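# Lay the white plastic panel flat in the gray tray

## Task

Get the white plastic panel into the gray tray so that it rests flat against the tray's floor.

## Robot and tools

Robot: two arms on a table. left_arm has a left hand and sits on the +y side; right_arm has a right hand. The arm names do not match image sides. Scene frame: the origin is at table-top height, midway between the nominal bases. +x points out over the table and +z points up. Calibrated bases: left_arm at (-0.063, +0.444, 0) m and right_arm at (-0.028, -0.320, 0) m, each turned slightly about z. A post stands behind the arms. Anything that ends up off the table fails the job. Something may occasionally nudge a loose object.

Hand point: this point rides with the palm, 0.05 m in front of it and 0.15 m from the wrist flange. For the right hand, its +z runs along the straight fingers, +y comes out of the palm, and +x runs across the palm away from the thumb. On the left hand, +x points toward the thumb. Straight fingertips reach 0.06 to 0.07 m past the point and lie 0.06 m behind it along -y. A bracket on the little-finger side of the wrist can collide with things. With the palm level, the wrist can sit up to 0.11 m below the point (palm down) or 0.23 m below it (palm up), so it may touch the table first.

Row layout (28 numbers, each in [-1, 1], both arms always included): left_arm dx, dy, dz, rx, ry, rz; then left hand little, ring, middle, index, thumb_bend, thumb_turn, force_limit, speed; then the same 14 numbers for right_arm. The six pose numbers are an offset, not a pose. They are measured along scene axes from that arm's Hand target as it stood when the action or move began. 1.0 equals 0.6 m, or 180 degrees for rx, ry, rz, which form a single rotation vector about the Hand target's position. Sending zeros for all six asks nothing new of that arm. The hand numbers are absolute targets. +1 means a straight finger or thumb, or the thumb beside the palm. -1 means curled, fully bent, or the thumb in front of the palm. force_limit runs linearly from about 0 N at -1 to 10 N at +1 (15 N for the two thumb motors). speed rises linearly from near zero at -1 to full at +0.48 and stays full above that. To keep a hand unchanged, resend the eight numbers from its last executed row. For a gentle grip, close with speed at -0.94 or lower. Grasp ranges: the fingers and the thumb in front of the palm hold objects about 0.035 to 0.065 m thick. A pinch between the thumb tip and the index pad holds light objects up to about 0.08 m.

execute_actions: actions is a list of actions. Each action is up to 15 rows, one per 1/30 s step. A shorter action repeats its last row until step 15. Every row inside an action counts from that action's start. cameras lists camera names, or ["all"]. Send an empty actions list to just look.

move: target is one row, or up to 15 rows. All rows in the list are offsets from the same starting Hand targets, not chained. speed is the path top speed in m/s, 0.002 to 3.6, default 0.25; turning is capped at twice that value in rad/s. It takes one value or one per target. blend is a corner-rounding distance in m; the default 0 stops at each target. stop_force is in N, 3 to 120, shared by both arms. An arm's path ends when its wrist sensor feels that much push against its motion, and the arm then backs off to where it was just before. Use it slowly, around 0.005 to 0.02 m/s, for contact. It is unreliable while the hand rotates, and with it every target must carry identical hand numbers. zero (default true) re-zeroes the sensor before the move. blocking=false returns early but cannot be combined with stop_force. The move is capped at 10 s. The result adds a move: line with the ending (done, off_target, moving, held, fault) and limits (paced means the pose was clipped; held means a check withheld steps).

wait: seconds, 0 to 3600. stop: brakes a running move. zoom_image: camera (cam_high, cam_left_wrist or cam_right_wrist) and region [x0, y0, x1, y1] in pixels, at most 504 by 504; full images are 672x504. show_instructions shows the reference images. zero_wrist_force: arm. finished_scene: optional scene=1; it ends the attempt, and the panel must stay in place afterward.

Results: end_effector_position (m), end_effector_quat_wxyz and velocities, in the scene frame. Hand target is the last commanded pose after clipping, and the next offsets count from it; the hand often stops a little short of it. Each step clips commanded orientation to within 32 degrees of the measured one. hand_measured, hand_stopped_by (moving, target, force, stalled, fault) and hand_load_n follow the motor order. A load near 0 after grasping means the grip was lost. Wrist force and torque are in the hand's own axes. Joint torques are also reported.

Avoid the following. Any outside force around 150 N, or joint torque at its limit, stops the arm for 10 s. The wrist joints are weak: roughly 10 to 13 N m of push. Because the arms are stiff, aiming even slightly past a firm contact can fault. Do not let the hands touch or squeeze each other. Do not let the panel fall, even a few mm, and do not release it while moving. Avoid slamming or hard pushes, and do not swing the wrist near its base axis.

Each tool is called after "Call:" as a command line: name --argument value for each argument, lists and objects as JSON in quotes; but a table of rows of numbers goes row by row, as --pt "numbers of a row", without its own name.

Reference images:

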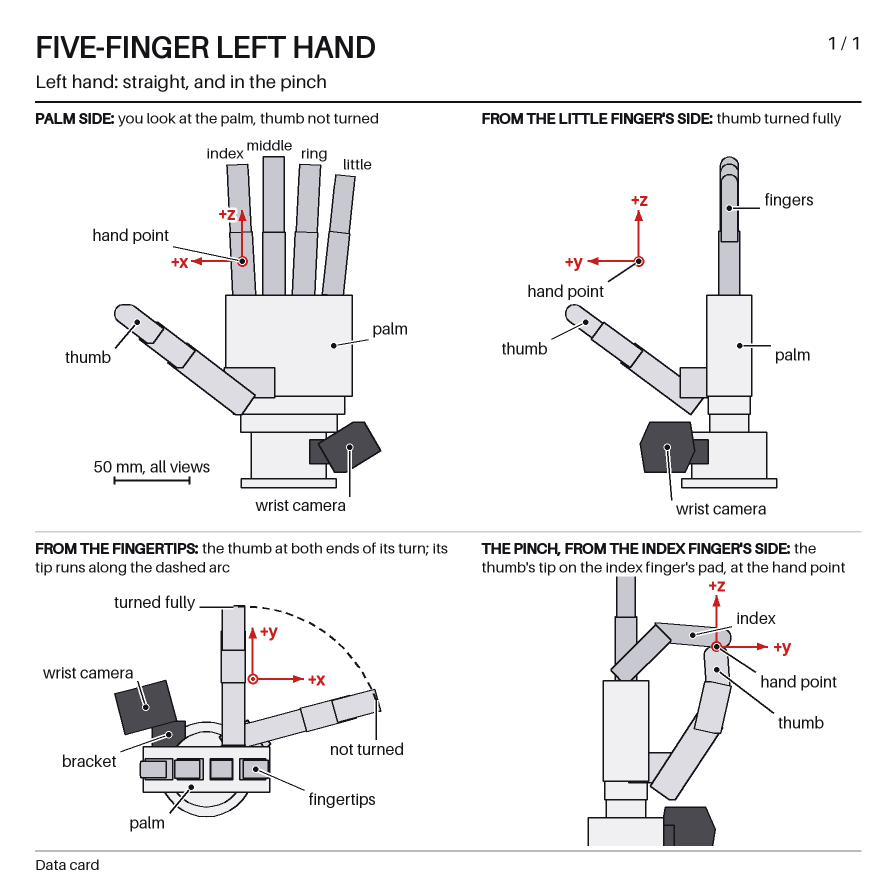

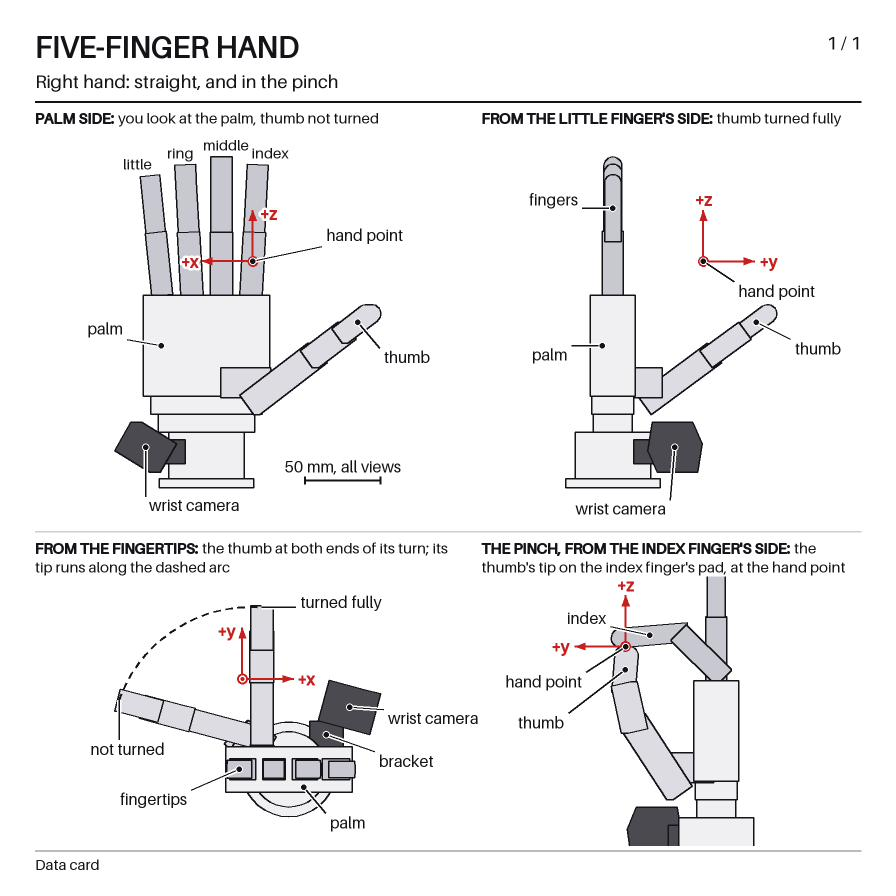

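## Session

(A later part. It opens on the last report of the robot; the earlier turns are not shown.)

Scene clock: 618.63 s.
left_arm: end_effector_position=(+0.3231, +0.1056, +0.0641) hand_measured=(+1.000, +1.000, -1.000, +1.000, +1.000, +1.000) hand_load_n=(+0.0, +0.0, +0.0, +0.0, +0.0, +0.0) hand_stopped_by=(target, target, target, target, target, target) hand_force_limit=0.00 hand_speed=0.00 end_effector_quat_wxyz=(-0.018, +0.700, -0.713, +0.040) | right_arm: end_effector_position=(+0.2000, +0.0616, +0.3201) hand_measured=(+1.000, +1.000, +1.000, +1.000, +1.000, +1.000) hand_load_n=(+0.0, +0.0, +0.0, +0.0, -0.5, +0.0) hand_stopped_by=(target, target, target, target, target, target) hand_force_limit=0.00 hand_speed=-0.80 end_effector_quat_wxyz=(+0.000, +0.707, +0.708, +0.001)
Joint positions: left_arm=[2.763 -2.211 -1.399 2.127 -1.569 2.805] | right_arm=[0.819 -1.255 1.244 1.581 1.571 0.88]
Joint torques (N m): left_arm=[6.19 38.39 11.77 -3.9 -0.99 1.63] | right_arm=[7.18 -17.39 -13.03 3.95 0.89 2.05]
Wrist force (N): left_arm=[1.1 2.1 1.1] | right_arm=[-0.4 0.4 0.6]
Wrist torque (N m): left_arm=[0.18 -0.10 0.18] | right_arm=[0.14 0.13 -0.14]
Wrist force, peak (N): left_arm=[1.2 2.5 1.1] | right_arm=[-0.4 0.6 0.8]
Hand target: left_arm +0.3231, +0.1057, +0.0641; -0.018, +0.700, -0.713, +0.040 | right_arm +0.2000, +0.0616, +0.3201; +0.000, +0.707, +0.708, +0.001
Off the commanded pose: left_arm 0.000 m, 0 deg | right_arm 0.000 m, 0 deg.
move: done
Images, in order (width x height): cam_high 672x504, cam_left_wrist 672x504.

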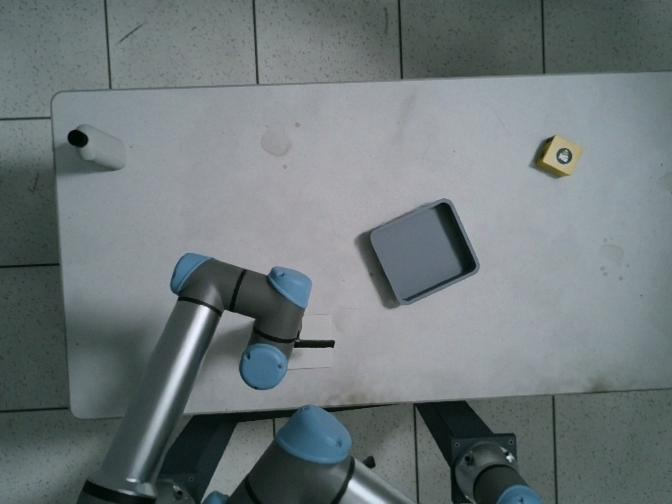

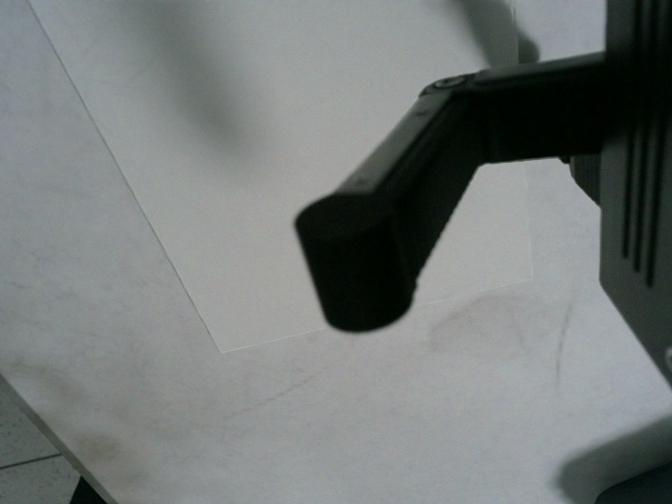

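Call:
move --target '[0,0,0,0,0,0,1,1,-1,1,1,1,0,0,-0.0083,0.069,-0.3333,0,-0.0389,-0.0056,0,0,0,0,1,-1,-0.3,0]' --speed 0.12 --cameras '["all"]'

Scene clock: 689.80 s.
left_arm: end_effector_position=(+0.3231, +0.1057, +0.0641) hand_measured=(+1.000, +1.000, -1.000, +1.000, +1.000, +1.000) hand_load_n=(-0.5, +0.0, +0.0, +0.0, +0.0, +0.0) hand_stopped_by=(target, target, target, target, target, target) hand_force_limit=0.00 hand_speed=0.00 end_effector_quat_wxyz=(-0.018, +0.700, -0.713, +0.040) | right_arm: end_effector_position=(+0.1994, +0.0651, +0.3025) hand_measured=(+0.000, +0.000, +0.000, +0.000, +1.000, -1.000) hand_load_n=(+0.0, +0.0, +0.0, +0.0, +0.0, +0.0) hand_stopped_by=(target, target, target, target, target, target) hand_force_limit=-0.30 hand_speed=0.00 end_effector_quat_wxyz=(+0.004, +0.707, +0.707, +0.004)
Joint positions: left_arm=[2.763 -2.211 -1.399 2.127 -1.569 2.805] | right_arm=[0.83 -1.249 1.281 1.531 1.579 0.892]
Joint torques (N m): left_arm=[5.68 32.44 8.82 -2.06 2.78 1.45] | right_arm=[6.08 -43.49 -10.04 2.31 1.24 1.96]
Wrist force (N): left_arm=[1.2 2.1 0.9] | right_arm=[-0.1 0.2 0.8]
Wrist torque (N m): left_arm=[0.20 -0.11 0.18] | right_arm=[0.11 0.08 -0.16]
Wrist force, peak (N): left_arm=[1.2 2.3 1.3] | right_arm=[0.4 0.0 3.3]
Hand target: left_arm +0.3231, +0.1057, +0.0641; -0.018, +0.700, -0.713, +0.040 | right_arm +0.1994, +0.0651, +0.3025; +0.004, +0.707, +0.707, +0.004 (not the last commanded pose)
Off the commanded pose: left_arm 0.000 m, 0 deg | right_arm 0.186 m, 6 deg.
move: held (right_arm; a check stopped the path); limits=held
pose unreachable (right arm): on one or more control steps of this call, first in action 0 (counted from 0), this arm could not follow its commanded pose, so it was not sent that pose on those steps. It may still have moved: this result reports where it is.
cause: moving toward the commanded pose would bring a part of the arm too close to another arm (a part of this arm just beyond joint 4 (wrist 1) and a part of the left arm just beyond its joint 2 (shoulder lift), where that arm would come to rest).

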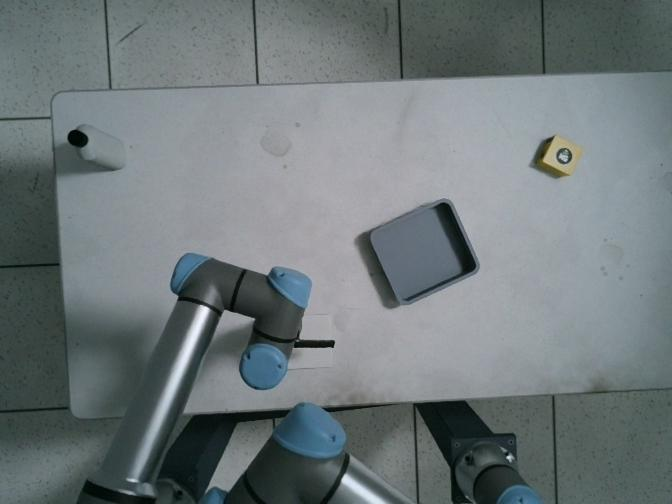

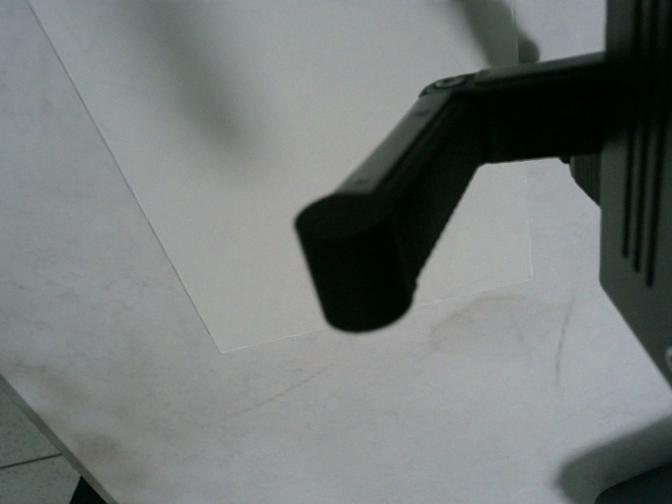

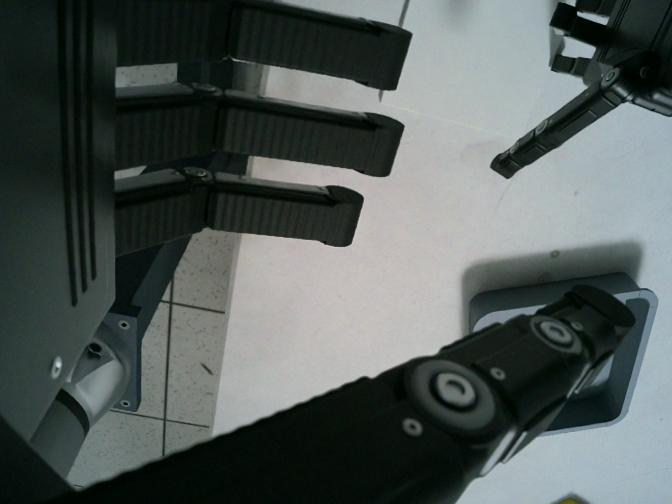

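Call:
move --pt "0.02 0 0.1 0 0 0 1 1 -1 1 1 1 0 0 0 0 0 0 0 0 0 0 0 0 1 -1 -0.3 0" --pt "0.05 0.45 0.25 0 0 0 1 1 -1 1 1 1 0 0 0 0 0 0 0 0 0 0 0 0 1 -1 -0.3 0" --speed 0.2 --blend 0.03 --cameras '["cam_high"]'

Scene clock: 734.70 s.
left_arm: end_effector_position=(+0.3531, +0.3756, +0.2141) hand_measured=(+1.000, +1.000, -1.000, +1.000, +1.000, +1.000) hand_load_n=(+0.5, +0.0, +0.0, +0.0, +0.0, +0.0) hand_stopped_by=(target, target, target, target, target, target) hand_force_limit=0.00 hand_speed=0.00 end_effector_quat_wxyz=(-0.018, +0.700, -0.713, +0.040) | right_arm: end_effector_position=(+0.1994, +0.0651, +0.3025) hand_measured=(+0.000, +0.000, +0.000, +0.000, +1.000, -1.000) hand_load_n=(+0.0, +0.0, +0.0, +0.0, +0.0, +0.0) hand_stopped_by=(target, target, target, target, target, target) hand_force_limit=-0.30 hand_speed=0.00 end_effector_quat_wxyz=(+0.004, +0.707, +0.707, +0.004)
Joint positions: left_arm=[3.347 -1.942 -1.416 1.859 -1.52 3.387] | right_arm=[0.83 -1.249 1.281 1.532 1.579 0.892]
Joint torques (N m): left_arm=[5.78 24.02 8.95 -2.04 -2.84 1.66] | right_arm=[6.36 -43.83 -9.58 4.11 1.14 1.94]
Wrist force (N): left_arm=[1.1 2.0 1.2] | right_arm=[-0.2 0.4 0.8]
Wrist torque (N m): left_arm=[0.17 -0.09 -0.02] | right_arm=[0.13 0.09 -0.16]
Wrist force, peak (N): left_arm=[1.2 2.9 2.9] | right_arm=[-0.2 0.3 0.9]
Hand target: left_arm +0.3531, +0.3757, +0.2141; -0.018, +0.700, -0.713, +0.040 | right_arm +0.1994, +0.0651, +0.3025; +0.004, +0.707, +0.707, +0.004
Off the commanded pose: left_arm 0.000 m, 0 deg | right_arm 0.000 m, 0 deg.
move: done

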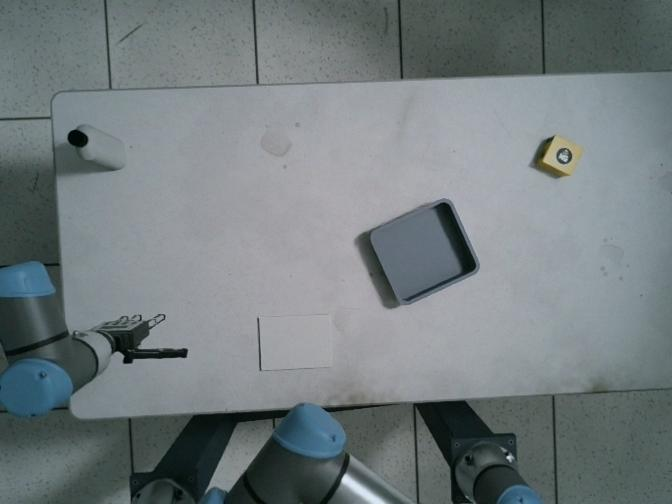

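Call:
move --target '[0,0,0,0,0,0,1,1,-1,1,1,1,0,0,-0.0073,0.0632,-0.3042,0,-0.0357,-0.005,0,0,0,0,1,-1,-0.3,0]' --speed 0.15 --cameras '["cam_right_wrist","cam_high"]'

Scene clock: 743.50 s.
left_arm: end_effector_position=(+0.3531, +0.3757, +0.2141) hand_measured=(+1.000, +1.000, -1.000, +1.000, +1.000, +1.000) hand_load_n=(+0.0, +0.0, +0.0, +0.0, +0.0, +0.0) hand_stopped_by=(target, target, target, target, target, target) hand_force_limit=0.00 hand_speed=0.00 end_effector_quat_wxyz=(-0.018, +0.700, -0.713, +0.040) | right_arm: end_effector_position=(+0.1950, +0.1030, +0.1200) hand_measured=(+0.000, +0.000, +0.000, +0.000, +1.000, -1.000) hand_load_n=(+0.0, +0.0, +0.0, +0.0, -0.5, +0.0) hand_stopped_by=(target, target, target, target, target, target) hand_force_limit=-0.30 hand_speed=0.00 end_effector_quat_wxyz=(+0.043, +0.711, +0.700, +0.044)
Joint positions: left_arm=[3.347 -1.942 -1.416 1.859 -1.521 3.387] | right_arm=[0.94 -1.079 1.526 1.059 1.674 1.014]
Joint torques (N m): left_arm=[4.95 22.82 8.1 -3.91 -2.54 1.22] | right_arm=[-7.18 -35.94 -19.99 0.26 -0.79 -1.72]
Wrist force (N): left_arm=[1.1 2.0 1.2] | right_arm=[0.0 0.1 0.0]
Wrist torque (N m): left_arm=[0.17 -0.10 -0.02] | right_arm=[0.08 0.06 -0.03]
Wrist force, peak (N): left_arm=[1.2 2.4 1.4] | right_arm=[0.2 -0.3 1.4]
Hand target: left_arm +0.3531, +0.3757, +0.2141; -0.018, +0.700, -0.713, +0.040 | right_arm +0.1951, +0.1031, +0.1200; +0.043, +0.711, +0.700, +0.044
Off the commanded pose: left_arm 0.000 m, 0 deg | right_arm 0.000 m, 0 deg.
move: done
Images, in order (width x height): cam_high 672x504, cam_right_wrist 672x504.

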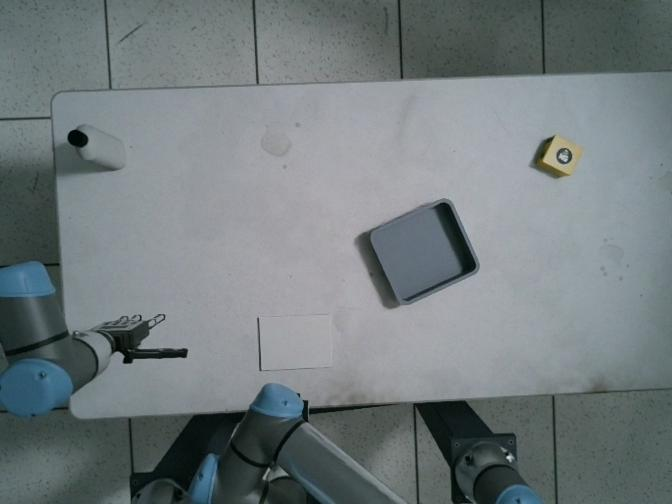

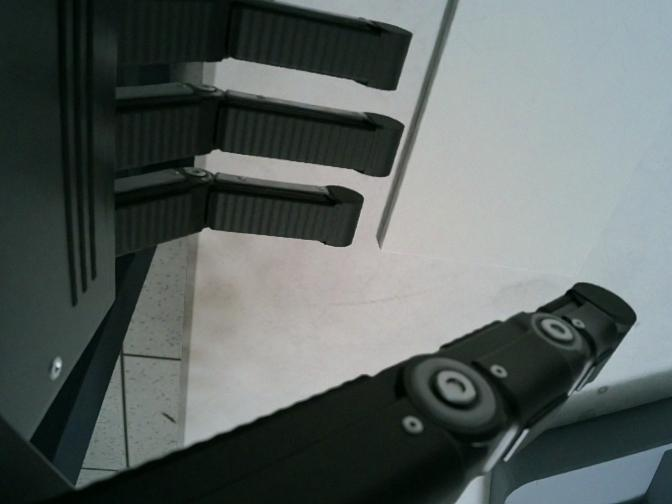

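Call:
move --target '[0,0,0,0,0,0,1,1,-1,1,1,1,0,0,0.0083,0,-0.1167,0,0,0,0,0,0,0,1,-1,-0.3,0]' --speed 0.1

Call:
move --target '[0,0,0,0,0,0,1,1,-1,1,1,1,0,0,0,0,-0.06,0,0,0,0,0,0,0,1,-1,-0.3,0]' --speed 0.008 --stop_force 3.5 --cameras '["cam_right_wrist","cam_high"]'

Scene clock: 756.20 s.
left_arm: end_effector_position=(+0.3531, +0.3757, +0.2141) hand_measured=(+1.000, +1.000, -1.000, +1.000, +1.000, +1.000) hand_load_n=(+0.0, +0.0, +0.0, +0.0, +0.0, +0.0) hand_stopped_by=(target, target, target, target, target, target) hand_force_limit=0.00 hand_speed=0.00 end_effector_quat_wxyz=(-0.018, +0.700, -0.713, +0.040) | right_arm: end_effector_position=(+0.2001, +0.1030, +0.0499) hand_measured=(+0.000, +0.000, +0.000, +0.000, +1.000, -1.000) hand_load_n=(+0.0, +0.0, +0.0, +0.5, +0.0, +0.0) hand_stopped_by=(target, target, target, target, target, target) hand_force_limit=-0.30 hand_speed=0.00 end_effector_quat_wxyz=(+0.043, +0.711, +0.700, +0.044)
Joint positions: left_arm=[3.347 -1.942 -1.416 1.859 -1.521 3.387] | right_arm=[0.931 -0.994 1.592 0.906 1.674 1.005]
Joint torques (N m): left_arm=[5.38 24.1 8.37 -4.08 -2.56 1.22] | right_arm=[5.8 -44.6 -22.06 2.32 -1.02 1.03]
Wrist force (N): left_arm=[1.0 2.1 1.2] | right_arm=[-0.3 0.1 -0.4]
Wrist torque (N m): left_arm=[0.19 -0.08 -0.03] | right_arm=[0.12 0.13 -0.05]
Wrist force, peak (N): left_arm=[1.2 2.4 1.3] | right_arm=[-0.2 0.0 -0.9]
Hand target: left_arm +0.3531, +0.3757, +0.2141; -0.018, +0.700, -0.713, +0.040 | right_arm +0.2000, +0.1031, +0.0500; +0.043, +0.711, +0.700, +0.044
Off the commanded pose: left_arm 0.000 m, 0 deg | right_arm 0.000 m, 0 deg.
move: done

Scene clock: 760.37 s.
left_arm: end_effector_position=(+0.3531, +0.3757, +0.2141) hand_measured=(+1.000, +1.000, -1.000, +1.000, +1.000, +1.000) hand_load_n=(+0.0, +0.0, +0.0, +0.0, +0.0, +0.0) hand_stopped_by=(target, target, target, target, target, target) hand_force_limit=0.00 hand_speed=0.00 end_effector_quat_wxyz=(-0.018, +0.700, -0.713, +0.040) | right_arm: end_effector_position=(+0.2000, +0.1031, +0.0253) hand_measured=(+0.000, +0.000, +0.000, +0.000, +1.000, -1.000) hand_load_n=(+0.0, -2.5, +0.0, +0.0, -0.5, +0.0) hand_stopped_by=(target, target, target, target, target, target) hand_force_limit=-0.30 hand_speed=0.00 end_effector_quat_wxyz=(+0.043, +0.711, +0.700, +0.044)
Joint positions: left_arm=[3.347 -1.942 -1.416 1.859 -1.521 3.387] | right_arm=[0.931 -0.96 1.61 0.854 1.674 1.005]
Joint torques (N m): left_arm=[4.72 23.06 7.74 -3.74 -2.45 1.3] | right_arm=[3.5 -48.38 -22.28 4.04 1.13 2.02]
Wrist force (N): left_arm=[1.1 2.2 1.3] | right_arm=[-1.1 1.0 -3.2]
Wrist torque (N m): left_arm=[0.20 -0.09 -0.03] | right_arm=[0.27 0.22 -0.01]
Wrist force, peak (N): left_arm=[1.1 2.3 1.5] | right_arm=[-0.9 -0.6 -6.6]
Hand target: left_arm +0.3531, +0.3757, +0.2141; -0.018, +0.700, -0.713, +0.040 | right_arm +0.2000, +0.1031, +0.0253; +0.043, +0.711, +0.700, +0.044 (not the last commanded pose)
Off the commanded pose: left_arm 0.000 m, 0 deg | right_arm 0.011 m, 0 deg.
move: contact (right_arm)
Images, in order (width x height): cam_high 672x504, cam_right_wrist 672x504.

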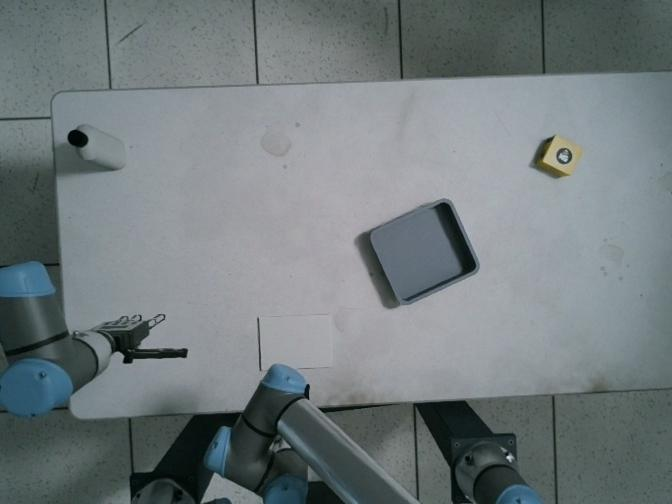

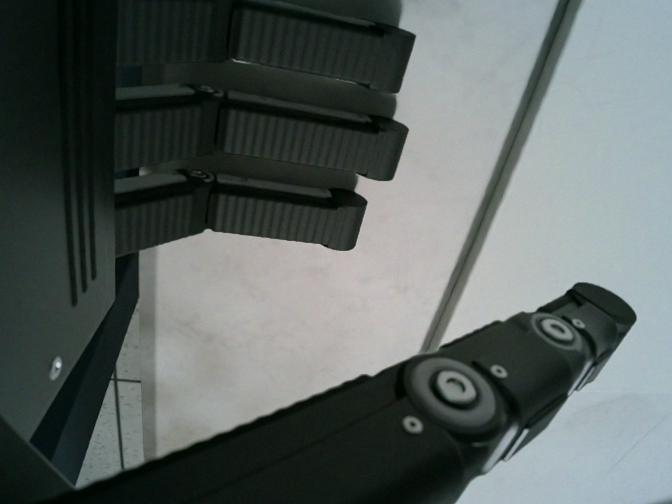

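Call:
move --pt "0 0 0 0 0 0 1 1 -1 1 1 1 0 0 0 0 0.035 0 0 0 0 0 0 0 1 -1 -0.3 0" --pt "0 0 0 0 0 0 1 1 -1 1 1 1 0 0 -0.1583 0 0.035 0 0 0 0 0 0 0 1 -1 -0.3 0" --pt "0 0 0 0 0 0 1 1 -1 1 1 1 0 0 -0.1583 0 -0.0288 0 0 0 0 0 0 0 1 -1 -0.3 0" --speed 0.1 --blend '[0.008,0.008,0]' --cameras '["cam_right_wrist","cam_high"]'

Scene clock: 779.33 s.
left_arm: end_effector_position=(+0.3531, +0.3757, +0.2141) hand_measured=(+1.000, +1.000, -1.000, +1.000, +1.000, +1.000) hand_load_n=(+0.0, +0.0, +0.0, +0.0, +0.0, +0.0) hand_stopped_by=(target, target, target, target, target, target) hand_force_limit=0.00 hand_speed=0.00 end_effector_quat_wxyz=(-0.018, +0.700, -0.713, +0.040) | right_arm: end_effector_position=(+0.1050, +0.1030, +0.0080) hand_measured=(+0.000, +0.000, +0.000, +0.000, +1.000, -1.000) hand_load_n=(+0.0, +0.0, +0.0, +0.0, +0.0, +0.0) hand_stopped_by=(target, target, target, target, target, target) hand_force_limit=-0.30 hand_speed=0.00 end_effector_quat_wxyz=(+0.043, +0.711, +0.700, +0.044)
Joint positions: left_arm=[3.347 -1.942 -1.416 1.859 -1.521 3.387] | right_arm=[1.119 -0.966 1.685 0.806 1.685 1.194]
Joint torques (N m): left_arm=[5.07 24.41 9.93 -3.96 -2.1 1.56] | right_arm=[0.37 -41.67 -21.35 2.35 -0.99 -0.67]
Wrist force (N): left_arm=[1.2 2.2 1.2] | right_arm=[-0.5 0.2 -0.1]
Wrist torque (N m): left_arm=[0.21 -0.10 -0.02] | right_arm=[0.17 0.12 -0.07]
Wrist force, peak (N): left_arm=[1.2 2.4 1.6] | right_arm=[-1.0 0.8 -3.9]
Hand target: left_arm +0.3531, +0.3757, +0.2141; -0.018, +0.700, -0.713, +0.040 | right_arm +0.1051, +0.1031, +0.0080; +0.043, +0.711, +0.700, +0.044
Off the commanded pose: left_arm 0.000 m, 0 deg | right_arm 0.000 m, 0 deg.
move: done
Images, in order (width x height): cam_high 672x504, cam_right_wrist 672x504.

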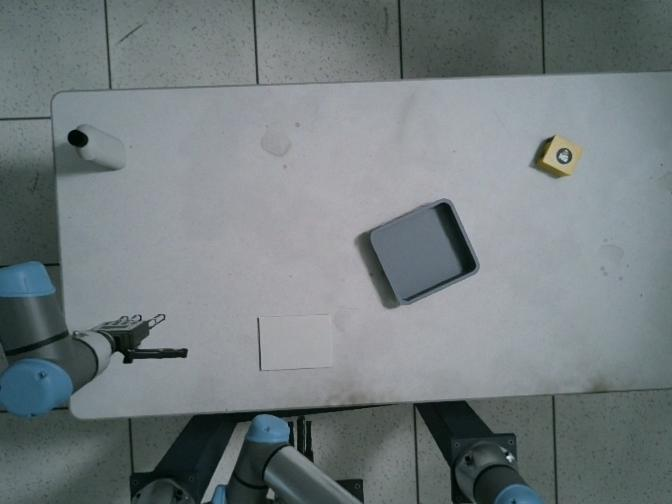

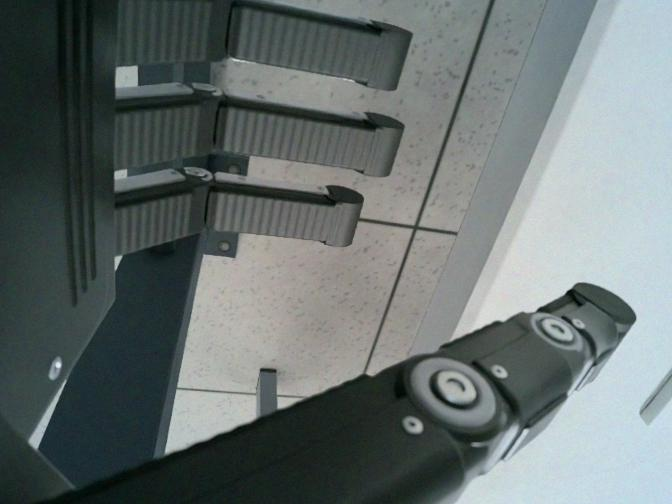

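Call:
move --target '[0,0,0,0,0,0,1,1,-1,1,1,1,0,0,0.1,0,0,0,0,0,0,0,0,0,1,-1,-0.3,0]' --speed 0.008 --stop_force 3 --cameras '["cam_right_wrist"]'

Scene clock: 790.40 s.
left_arm: end_effector_position=(+0.3531, +0.3757, +0.2141) hand_measured=(+1.000, +1.000, -1.000, +1.000, +1.000, +1.000) hand_load_n=(+0.0, +0.0, +0.0, +0.0, +0.0, +0.0) hand_stopped_by=(target, target, target, target, target, target) hand_force_limit=0.00 hand_speed=0.00 end_effector_quat_wxyz=(-0.018, +0.700, -0.713, +0.040) | right_arm: end_effector_position=(+0.1351, +0.1030, +0.0080) hand_measured=(+0.000, +0.000, +0.000, +0.000, +1.000, -1.000) hand_load_n=(+0.0, +0.0, -0.5, +0.0, +0.0, +0.0) hand_stopped_by=(target, target, target, target, target, target) hand_force_limit=-0.30 hand_speed=0.00 end_effector_quat_wxyz=(+0.043, +0.711, +0.700, +0.044)
Joint positions: left_arm=[3.347 -1.942 -1.416 1.859 -1.521 3.387] | right_arm=[1.057 -0.96 1.672 0.806 1.681 1.132]
Joint torques (N m): left_arm=[5.45 22.29 8.52 -3.88 -2.13 1.25] | right_arm=[6.41 -42.4 -5.14 -0.03 2.2 2.08]
Wrist force (N): left_arm=[1.1 2.0 1.4] | right_arm=[-0.9 -1.5 -0.7]
Wrist torque (N m): left_arm=[0.17 -0.09 -0.02] | right_arm=[0.26 0.17 -0.04]
Wrist force, peak (N): left_arm=[1.2 2.4 1.4] | right_arm=[-0.1 -7.2 -2.9]
Hand target: left_arm +0.3531, +0.3757, +0.2141; -0.018, +0.700, -0.713, +0.040 | right_arm +0.1351, +0.1030, +0.0080; +0.043, +0.711, +0.700, +0.044 (not the last commanded pose)
Off the commanded pose: left_arm 0.000 m, 0 deg | right_arm 0.030 m, 0 deg.
move: contact (right_arm)

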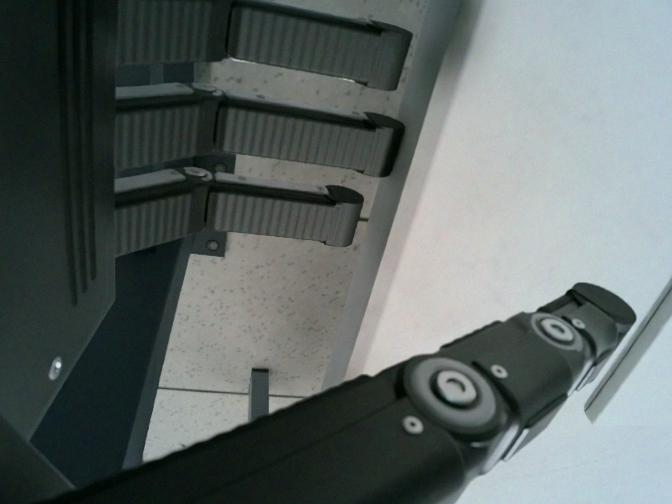

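Call:
move --pt "0 0 0 0 0 0 1 1 -1 1 1 1 0 0 -0.1 0 0 0 0 0 0 0 0 0 1 -1 -0.3 0" --pt "0 0 0 0 0 0 1 1 -1 1 1 1 0 0 -0.1 0 0.12 0 0 0 0 0 0 0 1 -1 -0.3 0" --pt "0 0 0 0 0 0 1 1 -1 1 1 1 0 0 -0.1 -0.3383 0.15 0 0 0 0 0 0 0 1 -1 -0.3 0" --speed 0.15 --blend '[0.01,0.02,0]' --cameras '["cam_high"]'

Scene clock: 812.40 s.
left_arm: end_effector_position=(+0.3531, +0.3757, +0.2141) hand_measured=(+1.000, +1.000, -1.000, +1.000, +1.000, +1.000) hand_load_n=(+0.0, +0.0, +0.0, +0.0, +0.0, +0.0) hand_stopped_by=(target, target, target, target, target, target) hand_force_limit=0.00 hand_speed=0.00 end_effector_quat_wxyz=(-0.018, +0.700, -0.713, +0.040) | right_arm: end_effector_position=(+0.0979, +0.1028, +0.0080) hand_measured=(+0.000, +0.000, +0.000, +0.000, +1.000, -1.000) hand_load_n=(+0.0, +0.0, +0.0, +0.0, +0.0, +0.0) hand_stopped_by=(target, target, target, target, target, target) hand_force_limit=-0.30 hand_speed=0.00 end_effector_quat_wxyz=(+0.043, +0.711, +0.700, +0.044)
Joint positions: left_arm=[3.347 -1.942 -1.416 1.859 -1.521 3.387] | right_arm=[1.134 -0.968 1.688 0.805 1.685 1.209]
Joint torques (N m): left_arm=[5.68 24.1 9.09 -3.85 -2.03 1.54] | right_arm=[6.57 -22.32 -21.29 0.17 -1.37 1.97]
Wrist force (N): left_arm=[1.1 2.3 1.3] | right_arm=[-0.6 0.7 -0.3]
Wrist torque (N m): left_arm=[0.22 -0.08 -0.03] | right_arm=[0.30 0.14 -0.07]
Wrist force, peak (N): left_arm=[1.4 2.3 1.6] | right_arm=[-0.5 -3.1 -0.6]
Hand target: left_arm +0.3531, +0.3757, +0.2141; -0.018, +0.700, -0.713, +0.040 | right_arm +0.0979, +0.1028, +0.0079; +0.043, +0.711, +0.700, +0.044 (not the last commanded pose)
Off the commanded pose: left_arm 0.000 m, 0 deg | right_arm 0.223 m, 0 deg.
move: held (right_arm; a check stopped the path); path passed 0 of 3 targets; limits=held
pose unreachable (right arm): on one or more control steps of this call, first in action 0 (counted from 0), this arm could not follow its commanded pose, so it was not sent that pose on those steps. It may still have moved: this result reports where it is.
cause: moving toward the commanded pose would bring a part of the arm too close to another arm (a part of this arm just beyond joint 4 (wrist 1) and a part of the left arm just beyond its joint 2 (shoulder lift), where that arm would come to rest).

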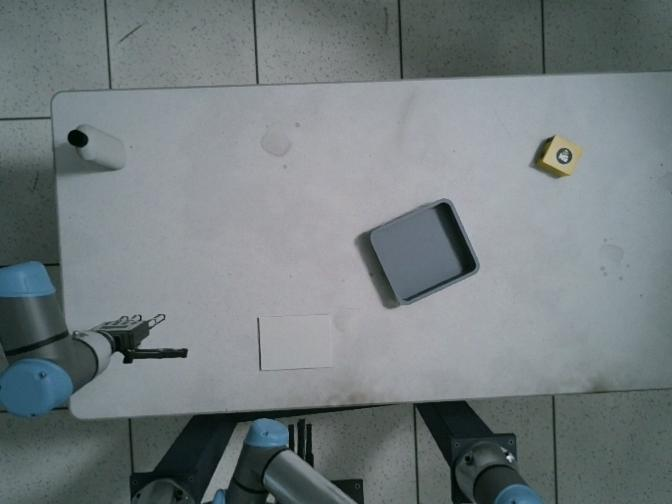

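Call:
move --pt "0 0 0 0 0 0 1 1 -1 1 1 1 0 0 0 -0.02 0.1 0 0 0 0 0 0 0 1 -1 -0.3 0" --pt "0 0 0 0 0 0 1 1 -1 1 1 1 0 0 0 -0.3383 0.2 0 0 0 0 0 0 0 1 -1 -0.3 0" --speed 0.15 --blend '[0.02,0]' --cameras '["cam_high"]'

Scene clock: 835.03 s.
left_arm: end_effector_position=(+0.3531, +0.3757, +0.2141) hand_measured=(+1.000, +1.000, -1.000, +1.000, +1.000, +1.000) hand_load_n=(+0.0, +0.0, +0.0, +0.0, +0.0, +0.0) hand_stopped_by=(target, target, target, target, target, target) hand_force_limit=0.00 hand_speed=0.00 end_effector_quat_wxyz=(-0.018, +0.700, -0.713, +0.040) | right_arm: end_effector_position=(+0.0979, -0.1001, +0.1279) hand_measured=(+0.000, +0.000, +0.000, +0.000, +1.000, -1.000) hand_load_n=(+0.0, +0.0, +0.0, +0.0, +0.0, +0.0) hand_stopped_by=(target, target, target, target, target, target) hand_force_limit=-0.30 hand_speed=0.00 end_effector_quat_wxyz=(+0.043, +0.711, +0.700, +0.044)
Joint positions: left_arm=[3.347 -1.942 -1.416 1.859 -1.521 3.387] | right_arm=[0.817 -1.606 2.172 0.927 1.665 0.891]
Joint torques (N m): left_arm=[5.26 23.81 10.17 -3.96 -1.89 1.41] | right_arm=[-8.18 -27.07 -7.22 0.59 1.07 -1.64]
Wrist force (N): left_arm=[1.2 2.0 1.4] | right_arm=[0.1 0.7 0.7]
Wrist torque (N m): left_arm=[0.18 -0.10 -0.02] | right_arm=[0.16 0.04 -0.01]
Wrist force, peak (N): left_arm=[1.3 2.4 1.3] | right_arm=[-0.7 0.6 1.4]
Hand target: left_arm +0.3531, +0.3757, +0.2141; -0.018, +0.700, -0.713, +0.040 | right_arm +0.0979, -0.1001, +0.1279; +0.043, +0.711, +0.700, +0.044
Off the commanded pose: left_arm 0.000 m, 0 deg | right_arm 0.000 m, 0 deg.
move: done

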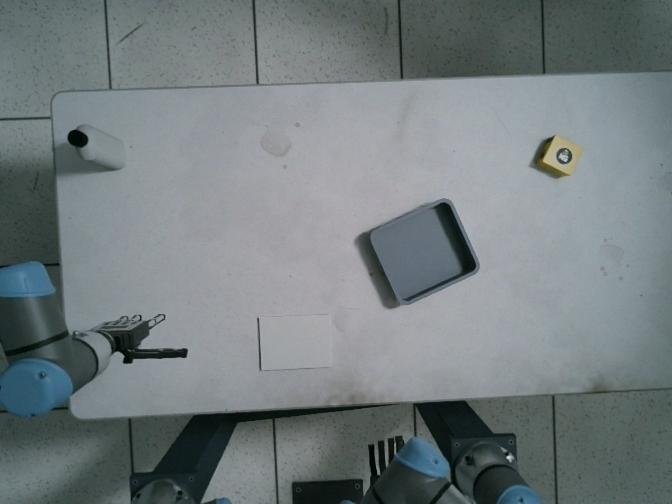

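Call:
move --pt "-0.0277 -0.3045 -0.08 -0.0128 0.0283 0.505 1 1 -1 1 1 1 0 0 0 0 0 0 0 0 0 0 0 0 1 -1 -0.3 0" --pt "-0.0277 -0.3045 -0.2068 -0.0128 0.0283 0.505 1 1 -1 1 1 1 0 0 0 0 0 0 0 0 0 0 0 0 1 -1 -0.3 0" --speed 0.2 --blend '[0.02,0]' --cameras '["cam_high","cam_left_wrist"]'

Scene clock: 853.67 s.
left_arm: end_effector_position=(+0.3365, +0.1930, +0.0901) hand_measured=(+1.000, +1.000, -1.000, +1.000, +1.000, +1.000) hand_load_n=(+0.0, +0.0, +0.0, +0.0, +0.0, +0.0) hand_stopped_by=(target, target, target, target, target, target) hand_force_limit=0.00 hand_speed=0.00 end_effector_quat_wxyz=(+0.000, +1.000, -0.001, +0.001) end_effector_velocity=(+0.001, +0.000, -0.001) end_effector_angular_velocity=(+0.000, -0.004, +0.000) | right_arm: end_effector_position=(+0.0979, -0.1001, +0.1279) hand_measured=(+0.000, +0.000, +0.000, +0.000, +1.000, -1.000) hand_load_n=(+0.0, +0.5, +0.0, +0.0, +0.0, +0.0) hand_stopped_by=(target, target, target, target, target, target) hand_force_limit=-0.30 hand_speed=0.00 end_effector_quat_wxyz=(+0.043, +0.711, +0.700, +0.044)
Joint positions: left_arm=[2.967 -1.968 -1.75 2.149 -1.571 1.422] | right_arm=[0.817 -1.607 2.172 0.927 1.665 0.89]
Joint velocities: left_arm=[0 0 -0.001 0.005 -0.001 0] | right_arm=[within noise]
Joint torques (N m): left_arm=[-2.82 22.84 6.17 -0.32 0.2 -1.62] | right_arm=[-7.76 -26.16 -6.46 3.89 0.09 -2.09]
Wrist force (N): left_arm=[1.4 1.9 1.3] | right_arm=[-0.1 0.4 0.6]
Wrist torque (N m): left_arm=[0.17 -0.13 0.21] | right_arm=[0.13 0.07 -0.03]
Wrist force, peak (N): left_arm=[1.4 1.9 3.1] | right_arm=[0.4 0.7 0.8]
Hand target: left_arm +0.3364, +0.1930, +0.0900; +0.000, +1.000, -0.001, +0.000 | right_arm +0.0979, -0.1001, +0.1279; +0.043, +0.711, +0.700, +0.044
Off the commanded pose: left_arm 0.000 m, 0 deg | right_arm 0.000 m, 0 deg.
move: done

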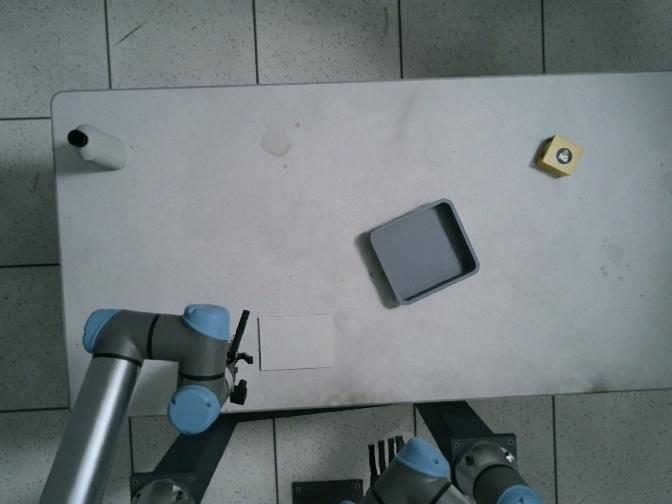

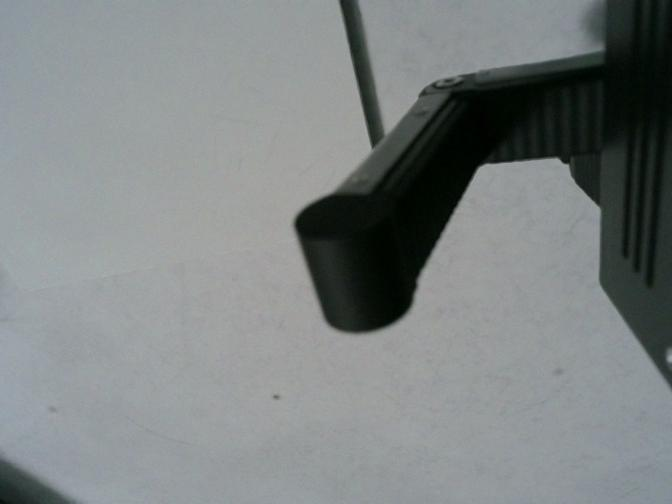

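Call:
move --target '[0,0,-0.06,0,0,0,1,1,-1,1,1,1,0,0,0,0,0,0,0,0,0,0,0,0,1,-1,-0.3,0]' --speed 0.01 --stop_force 3.5 --cameras '["cam_left_wrist"]'

Scene clock: 862.77 s.
left_arm: end_effector_position=(+0.3364, +0.1930, +0.0654) hand_measured=(+1.000, +1.000, -1.000, +1.000, +1.000, +1.000) hand_load_n=(+0.0, +0.0, +0.0, +0.0, +0.0, -0.5) hand_stopped_by=(target, target, target, target, target, target) hand_force_limit=0.00 hand_speed=0.00 end_effector_quat_wxyz=(+0.000, +1.000, -0.001, +0.000) | right_arm: end_effector_position=(+0.0979, -0.1001, +0.1279) hand_measured=(+0.000, +0.000, +0.000, +0.000, +1.000, -1.000) hand_load_n=(+0.0, +0.0, +0.0, +0.0, +0.0, +0.0) hand_stopped_by=(target, target, target, target, target, target) hand_force_limit=-0.30 hand_speed=0.00 end_effector_quat_wxyz=(+0.043, +0.711, +0.700, +0.044)
Joint positions: left_arm=[2.967 -2.002 -1.775 2.207 -1.571 1.422] | right_arm=[0.817 -1.607 2.172 0.927 1.665 0.89]
Joint torques (N m): left_arm=[-4.54 40.87 19.99 -3.53 2.33 -1.64] | right_arm=[-7.65 -24.99 -6.3 3.97 -1.19 -2.24]
Wrist force (N): left_arm=[0.4 1.8 -1.7] | right_arm=[0.3 0.6 0.7]
Wrist torque (N m): left_arm=[0.33 -0.14 0.16] | right_arm=[0.15 0.02 -0.01]
Wrist force, peak (N): left_arm=[2.5 2.0 -12.5] | right_arm=[0.3 0.9 0.7]
Hand target: left_arm +0.3364, +0.1930, +0.0654; +0.000, +1.000, -0.001, +0.000 (not the last commanded pose) | right_arm +0.0979, -0.1001, +0.1279; +0.043, +0.711, +0.700, +0.044
Off the commanded pose: left_arm 0.011 m, 0 deg | right_arm 0.000 m, 0 deg.
move: contact (left_arm)

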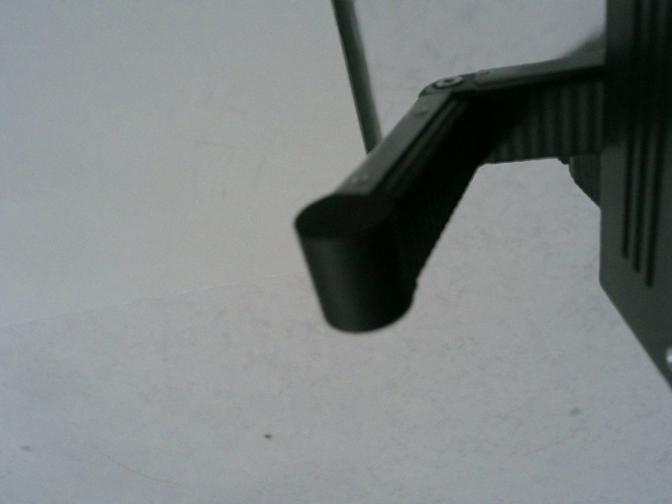

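Call:
move --pt "0 0 0.003 0 0 0 1 1 -1 1 1 1 0 0 0 0 0 0 0 0 0 0 0 0 1 -1 -0.3 0" --pt "0 -0.1967 0.003 0 0 0 1 1 -1 1 1 1 0 0 0 0 0 0 0 0 0 0 0 0 1 -1 -0.3 0" --speed 0.06 --cameras '["cam_left_wrist","cam_high"]'

Scene clock: 872.43 s.
left_arm: end_effector_position=(+0.3364, +0.0750, +0.0672) hand_measured=(+1.000, +1.000, -1.000, +1.000, +1.000, +1.000) hand_load_n=(+0.0, +0.0, +0.0, +0.0, +0.0, -0.5) hand_stopped_by=(target, target, target, target, target, target) hand_force_limit=0.00 hand_speed=0.00 end_effector_quat_wxyz=(+0.000, +1.000, -0.001, +0.000) | right_arm: end_effector_position=(+0.0979, -0.1001, +0.1279) hand_measured=(+0.000, +0.000, +0.000, +0.000, +1.000, -1.000) hand_load_n=(+0.0, +0.0, +0.0, +0.0, +0.0, +0.0) hand_stopped_by=(target, target, target, target, target, target) hand_force_limit=-0.30 hand_speed=0.00 end_effector_quat_wxyz=(+0.043, +0.711, +0.700, +0.044)
Joint positions: left_arm=[2.702 -2.135 -1.554 2.119 -1.571 1.156] | right_arm=[0.817 -1.607 2.172 0.927 1.665 0.89]
Joint torques (N m): left_arm=[3.31 48.94 4.65 -0.32 -2.35 1.6] | right_arm=[-7.55 -24.94 -5.83 3.9 -1.43 -2.16]
Wrist force (N): left_arm=[1.1 2.0 1.3] | right_arm=[0.3 0.7 0.5]
Wrist torque (N m): left_arm=[0.20 -0.07 0.18] | right_arm=[0.18 0.01 0.00]
Wrist force, peak (N): left_arm=[1.3 2.6 1.1] | right_arm=[0.3 0.7 0.8]
Hand target: left_arm +0.3364, +0.0749, +0.0672; +0.000, +1.000, -0.001, +0.000 | right_arm +0.0979, -0.1001, +0.1279; +0.043, +0.711, +0.700, +0.044
Off the commanded pose: left_arm 0.000 m, 0 deg | right_arm 0.000 m, 0 deg.
move: done
Images, in order (width x height): cam_high 672x504, cam_left_wrist 672x504.

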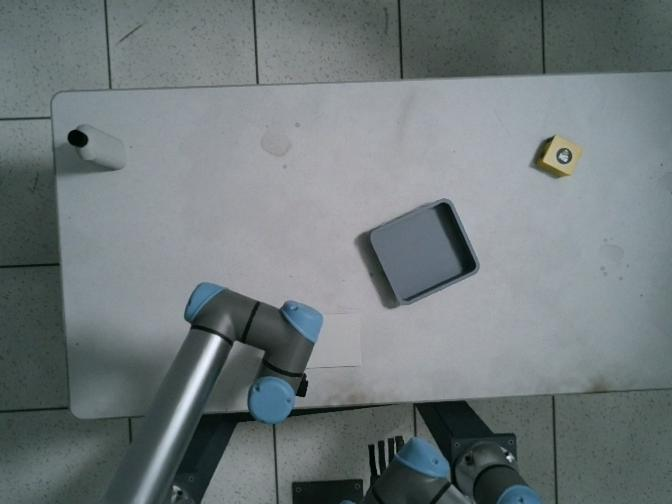

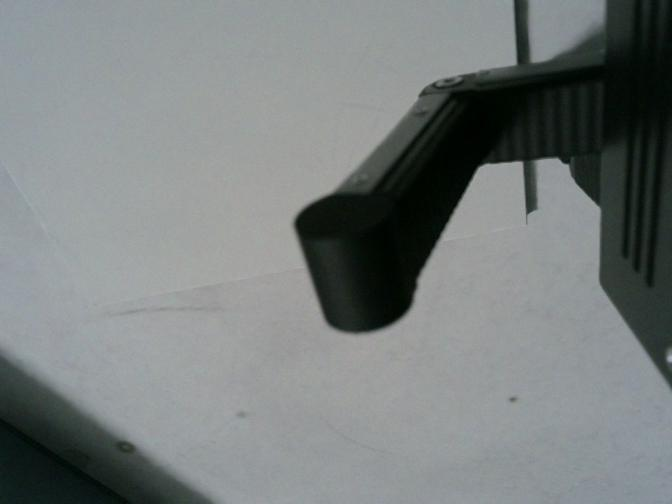

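Call:
move --pt "0 0.0333 0.0833 0 0 0 1 1 -1 1 1 1 0 0 0 0 0 0 0 0 0 0 0 0 1 -1 -0.3 0" --pt "0.031 -0.095 0.1333 0 0 -0.5056 1 1 -1 1 1 1 0 0 0 0 0 0 0 0 0 0 0 0 1 -1 -0.3 0" --pt "0.031 -0.095 0.02 0 0 -0.5056 1 1 -1 1 1 1 0 0 0 0 0 0 0 0 0 0 0 0 1 -1 -0.3 0" --speed 0.15 --blend '[0.01,0.01,0]' --cameras '["cam_left_wrist","cam_high"]'

Scene clock: 904.77 s.
left_arm: end_effector_position=(+0.3550, +0.0179, +0.0793) hand_measured=(+1.000, +1.000, -1.000, +1.000, +1.000, +1.000) hand_load_n=(+0.0, +0.5, +0.0, +0.0, +0.0, +0.0) hand_stopped_by=(target, target, target, target, target, target) hand_force_limit=0.00 hand_speed=0.00 end_effector_quat_wxyz=(+0.000, +0.700, -0.714, +0.000) | right_arm: end_effector_position=(+0.0979, -0.1001, +0.1279) hand_measured=(+0.000, +0.000, +0.000, +0.000, +1.000, -1.000) hand_load_n=(+0.0, +0.0, +0.0, +0.0, +0.0, +0.0) hand_stopped_by=(target, target, target, target, target, target) hand_force_limit=-0.30 hand_speed=0.00 end_effector_quat_wxyz=(+0.043, +0.711, +0.700, +0.044)
Joint positions: left_arm=[2.643 -2.455 -0.951 1.835 -1.57 2.686] | right_arm=[0.817 -1.607 2.172 0.927 1.665 0.89]
Joint torques (N m): left_arm=[4.26 54.05 10.99 -0.16 -2.81 1.78] | right_arm=[-6.86 -24.07 -7.8 3.78 -1.43 -1.99]
Wrist force (N): left_arm=[1.1 2.1 1.3] | right_arm=[0.1 0.6 0.3]
Wrist torque (N m): left_arm=[0.19 -0.06 -0.02] | right_arm=[0.17 0.06 -0.02]
Wrist force, peak (N): left_arm=[1.6 2.7 2.6] | right_arm=[0.1 0.9 0.7]
Hand target: left_arm +0.3550, +0.0179, +0.0792; +0.000, +0.700, -0.714, +0.000 | right_arm +0.0979, -0.1001, +0.1279; +0.043, +0.711, +0.700, +0.044
Off the commanded pose: left_arm 0.000 m, 0 deg | right_arm 0.000 m, 0 deg.
move: done
Images, in order (width x height): cam_high 672x504, cam_left_wrist 672x504.

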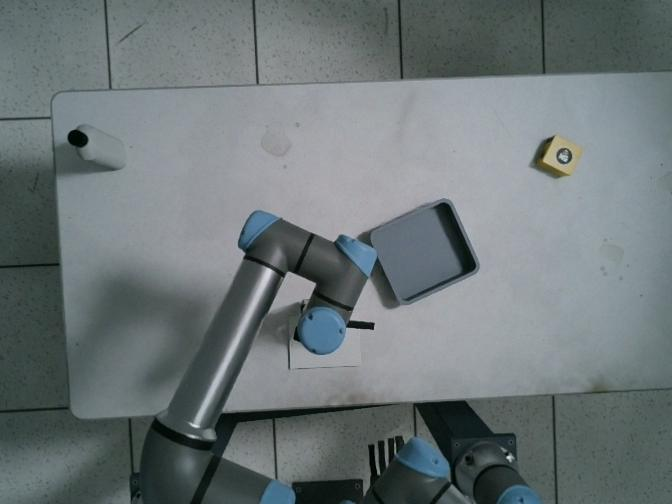

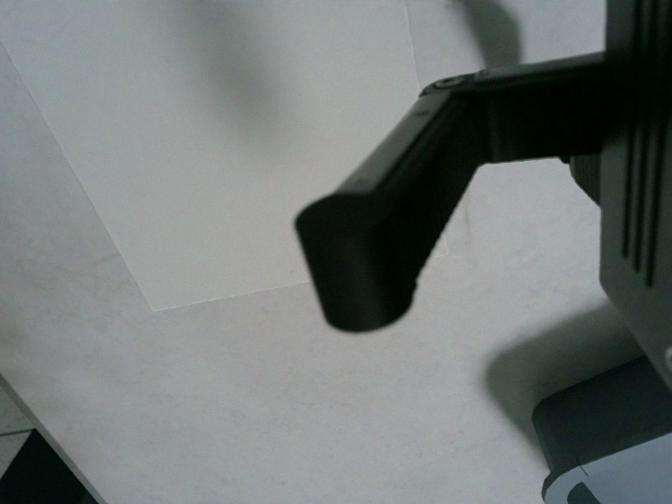

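Call:
move --pt "0 0 -0.0202 0 0 0 1 1 -1 1 1 1 0 0 0 0 0 0 0 0 0 0 0 0 1 -1 -0.3 0" --pt "-0.1803 0 -0.0202 0 0 0 1 1 -1 1 1 1 0 0 0 0 0 0 0 0 0 0 0 0 1 -1 -0.3 0" --speed 0.06 --cameras '["cam_left_wrist","cam_high"]'

Call:
zoom_image --camera "cam_high" --region '[270, 310, 400, 430]'

Scene clock: 915.27 s.
left_arm: end_effector_position=(+0.2469, +0.0179, +0.0671) hand_measured=(+1.000, +1.000, -1.000, +1.000, +1.000, +1.000) hand_load_n=(-0.5, +0.0, +0.0, +0.0, +0.0, +0.0) hand_stopped_by=(target, target, target, target, target, target) hand_force_limit=0.00 hand_speed=0.00 end_effector_quat_wxyz=(+0.000, +0.700, -0.714, +0.000) | right_arm: end_effector_position=(+0.0979, -0.1001, +0.1279) hand_measured=(+0.000, +0.000, +0.000, +0.000, +1.000, -1.000) hand_load_n=(+0.0, +0.0, +0.0, +0.0, +0.0, +0.0) hand_stopped_by=(target, target, target, target, target, target) hand_force_limit=-0.30 hand_speed=0.00 end_effector_quat_wxyz=(+0.043, +0.711, +0.700, +0.044)
Joint positions: left_arm=[2.548 -2.268 -1.324 2.022 -1.57 2.591] | right_arm=[0.817 -1.607 2.172 0.927 1.665 0.89]
Joint torques (N m): left_arm=[3.35 38.48 14.24 -3.95 -1.72 1.55] | right_arm=[-6.47 -23.61 -6.55 3.95 -1.47 -2.26]
Wrist force (N): left_arm=[1.5 2.2 1.5] | right_arm=[0.3 0.7 0.4]
Wrist torque (N m): left_arm=[0.20 -0.11 0.20] | right_arm=[0.19 0.03 0.00]
Wrist force, peak (N): left_arm=[1.1 2.7 1.4] | right_arm=[0.0 1.0 0.6]
Hand target: left_arm +0.2469, +0.0179, +0.0671; +0.000, +0.700, -0.714, +0.000 | right_arm +0.0979, -0.1001, +0.1279; +0.043, +0.711, +0.700, +0.044
Off the commanded pose: left_arm 0.000 m, 0 deg | right_arm 0.000 m, 0 deg.
move: done
Images, in order (width x height): cam_high 672x504, cam_left_wrist 672x504.

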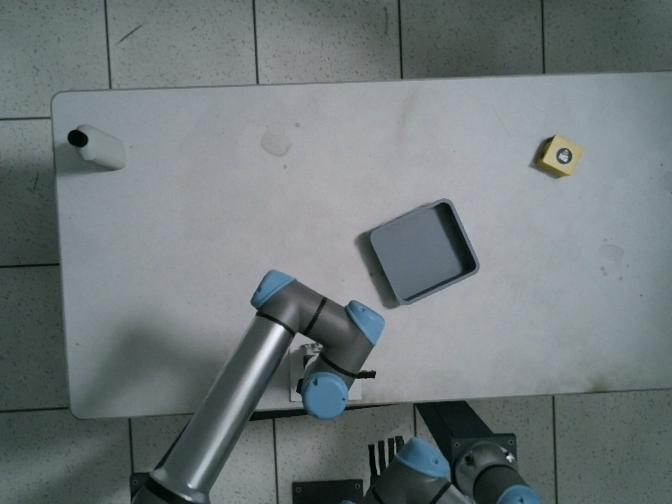

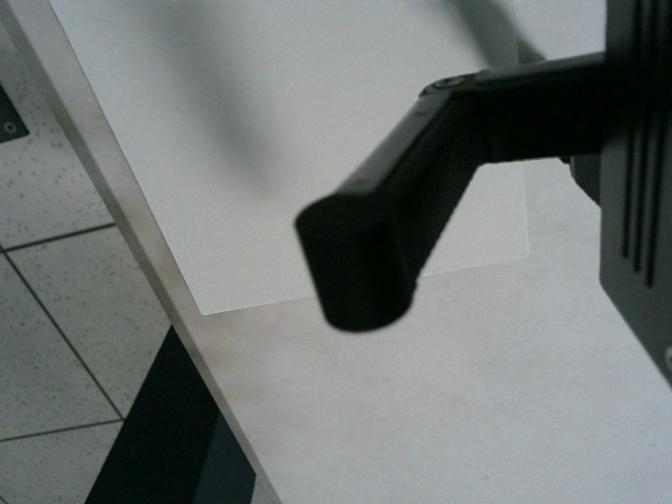

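Scaled by 3.877 from the camera's image (finer frame: 960x720).

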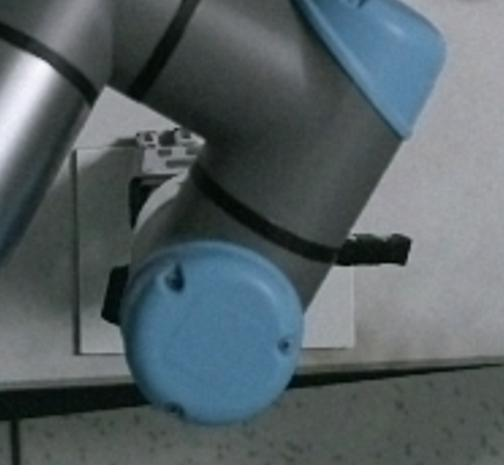

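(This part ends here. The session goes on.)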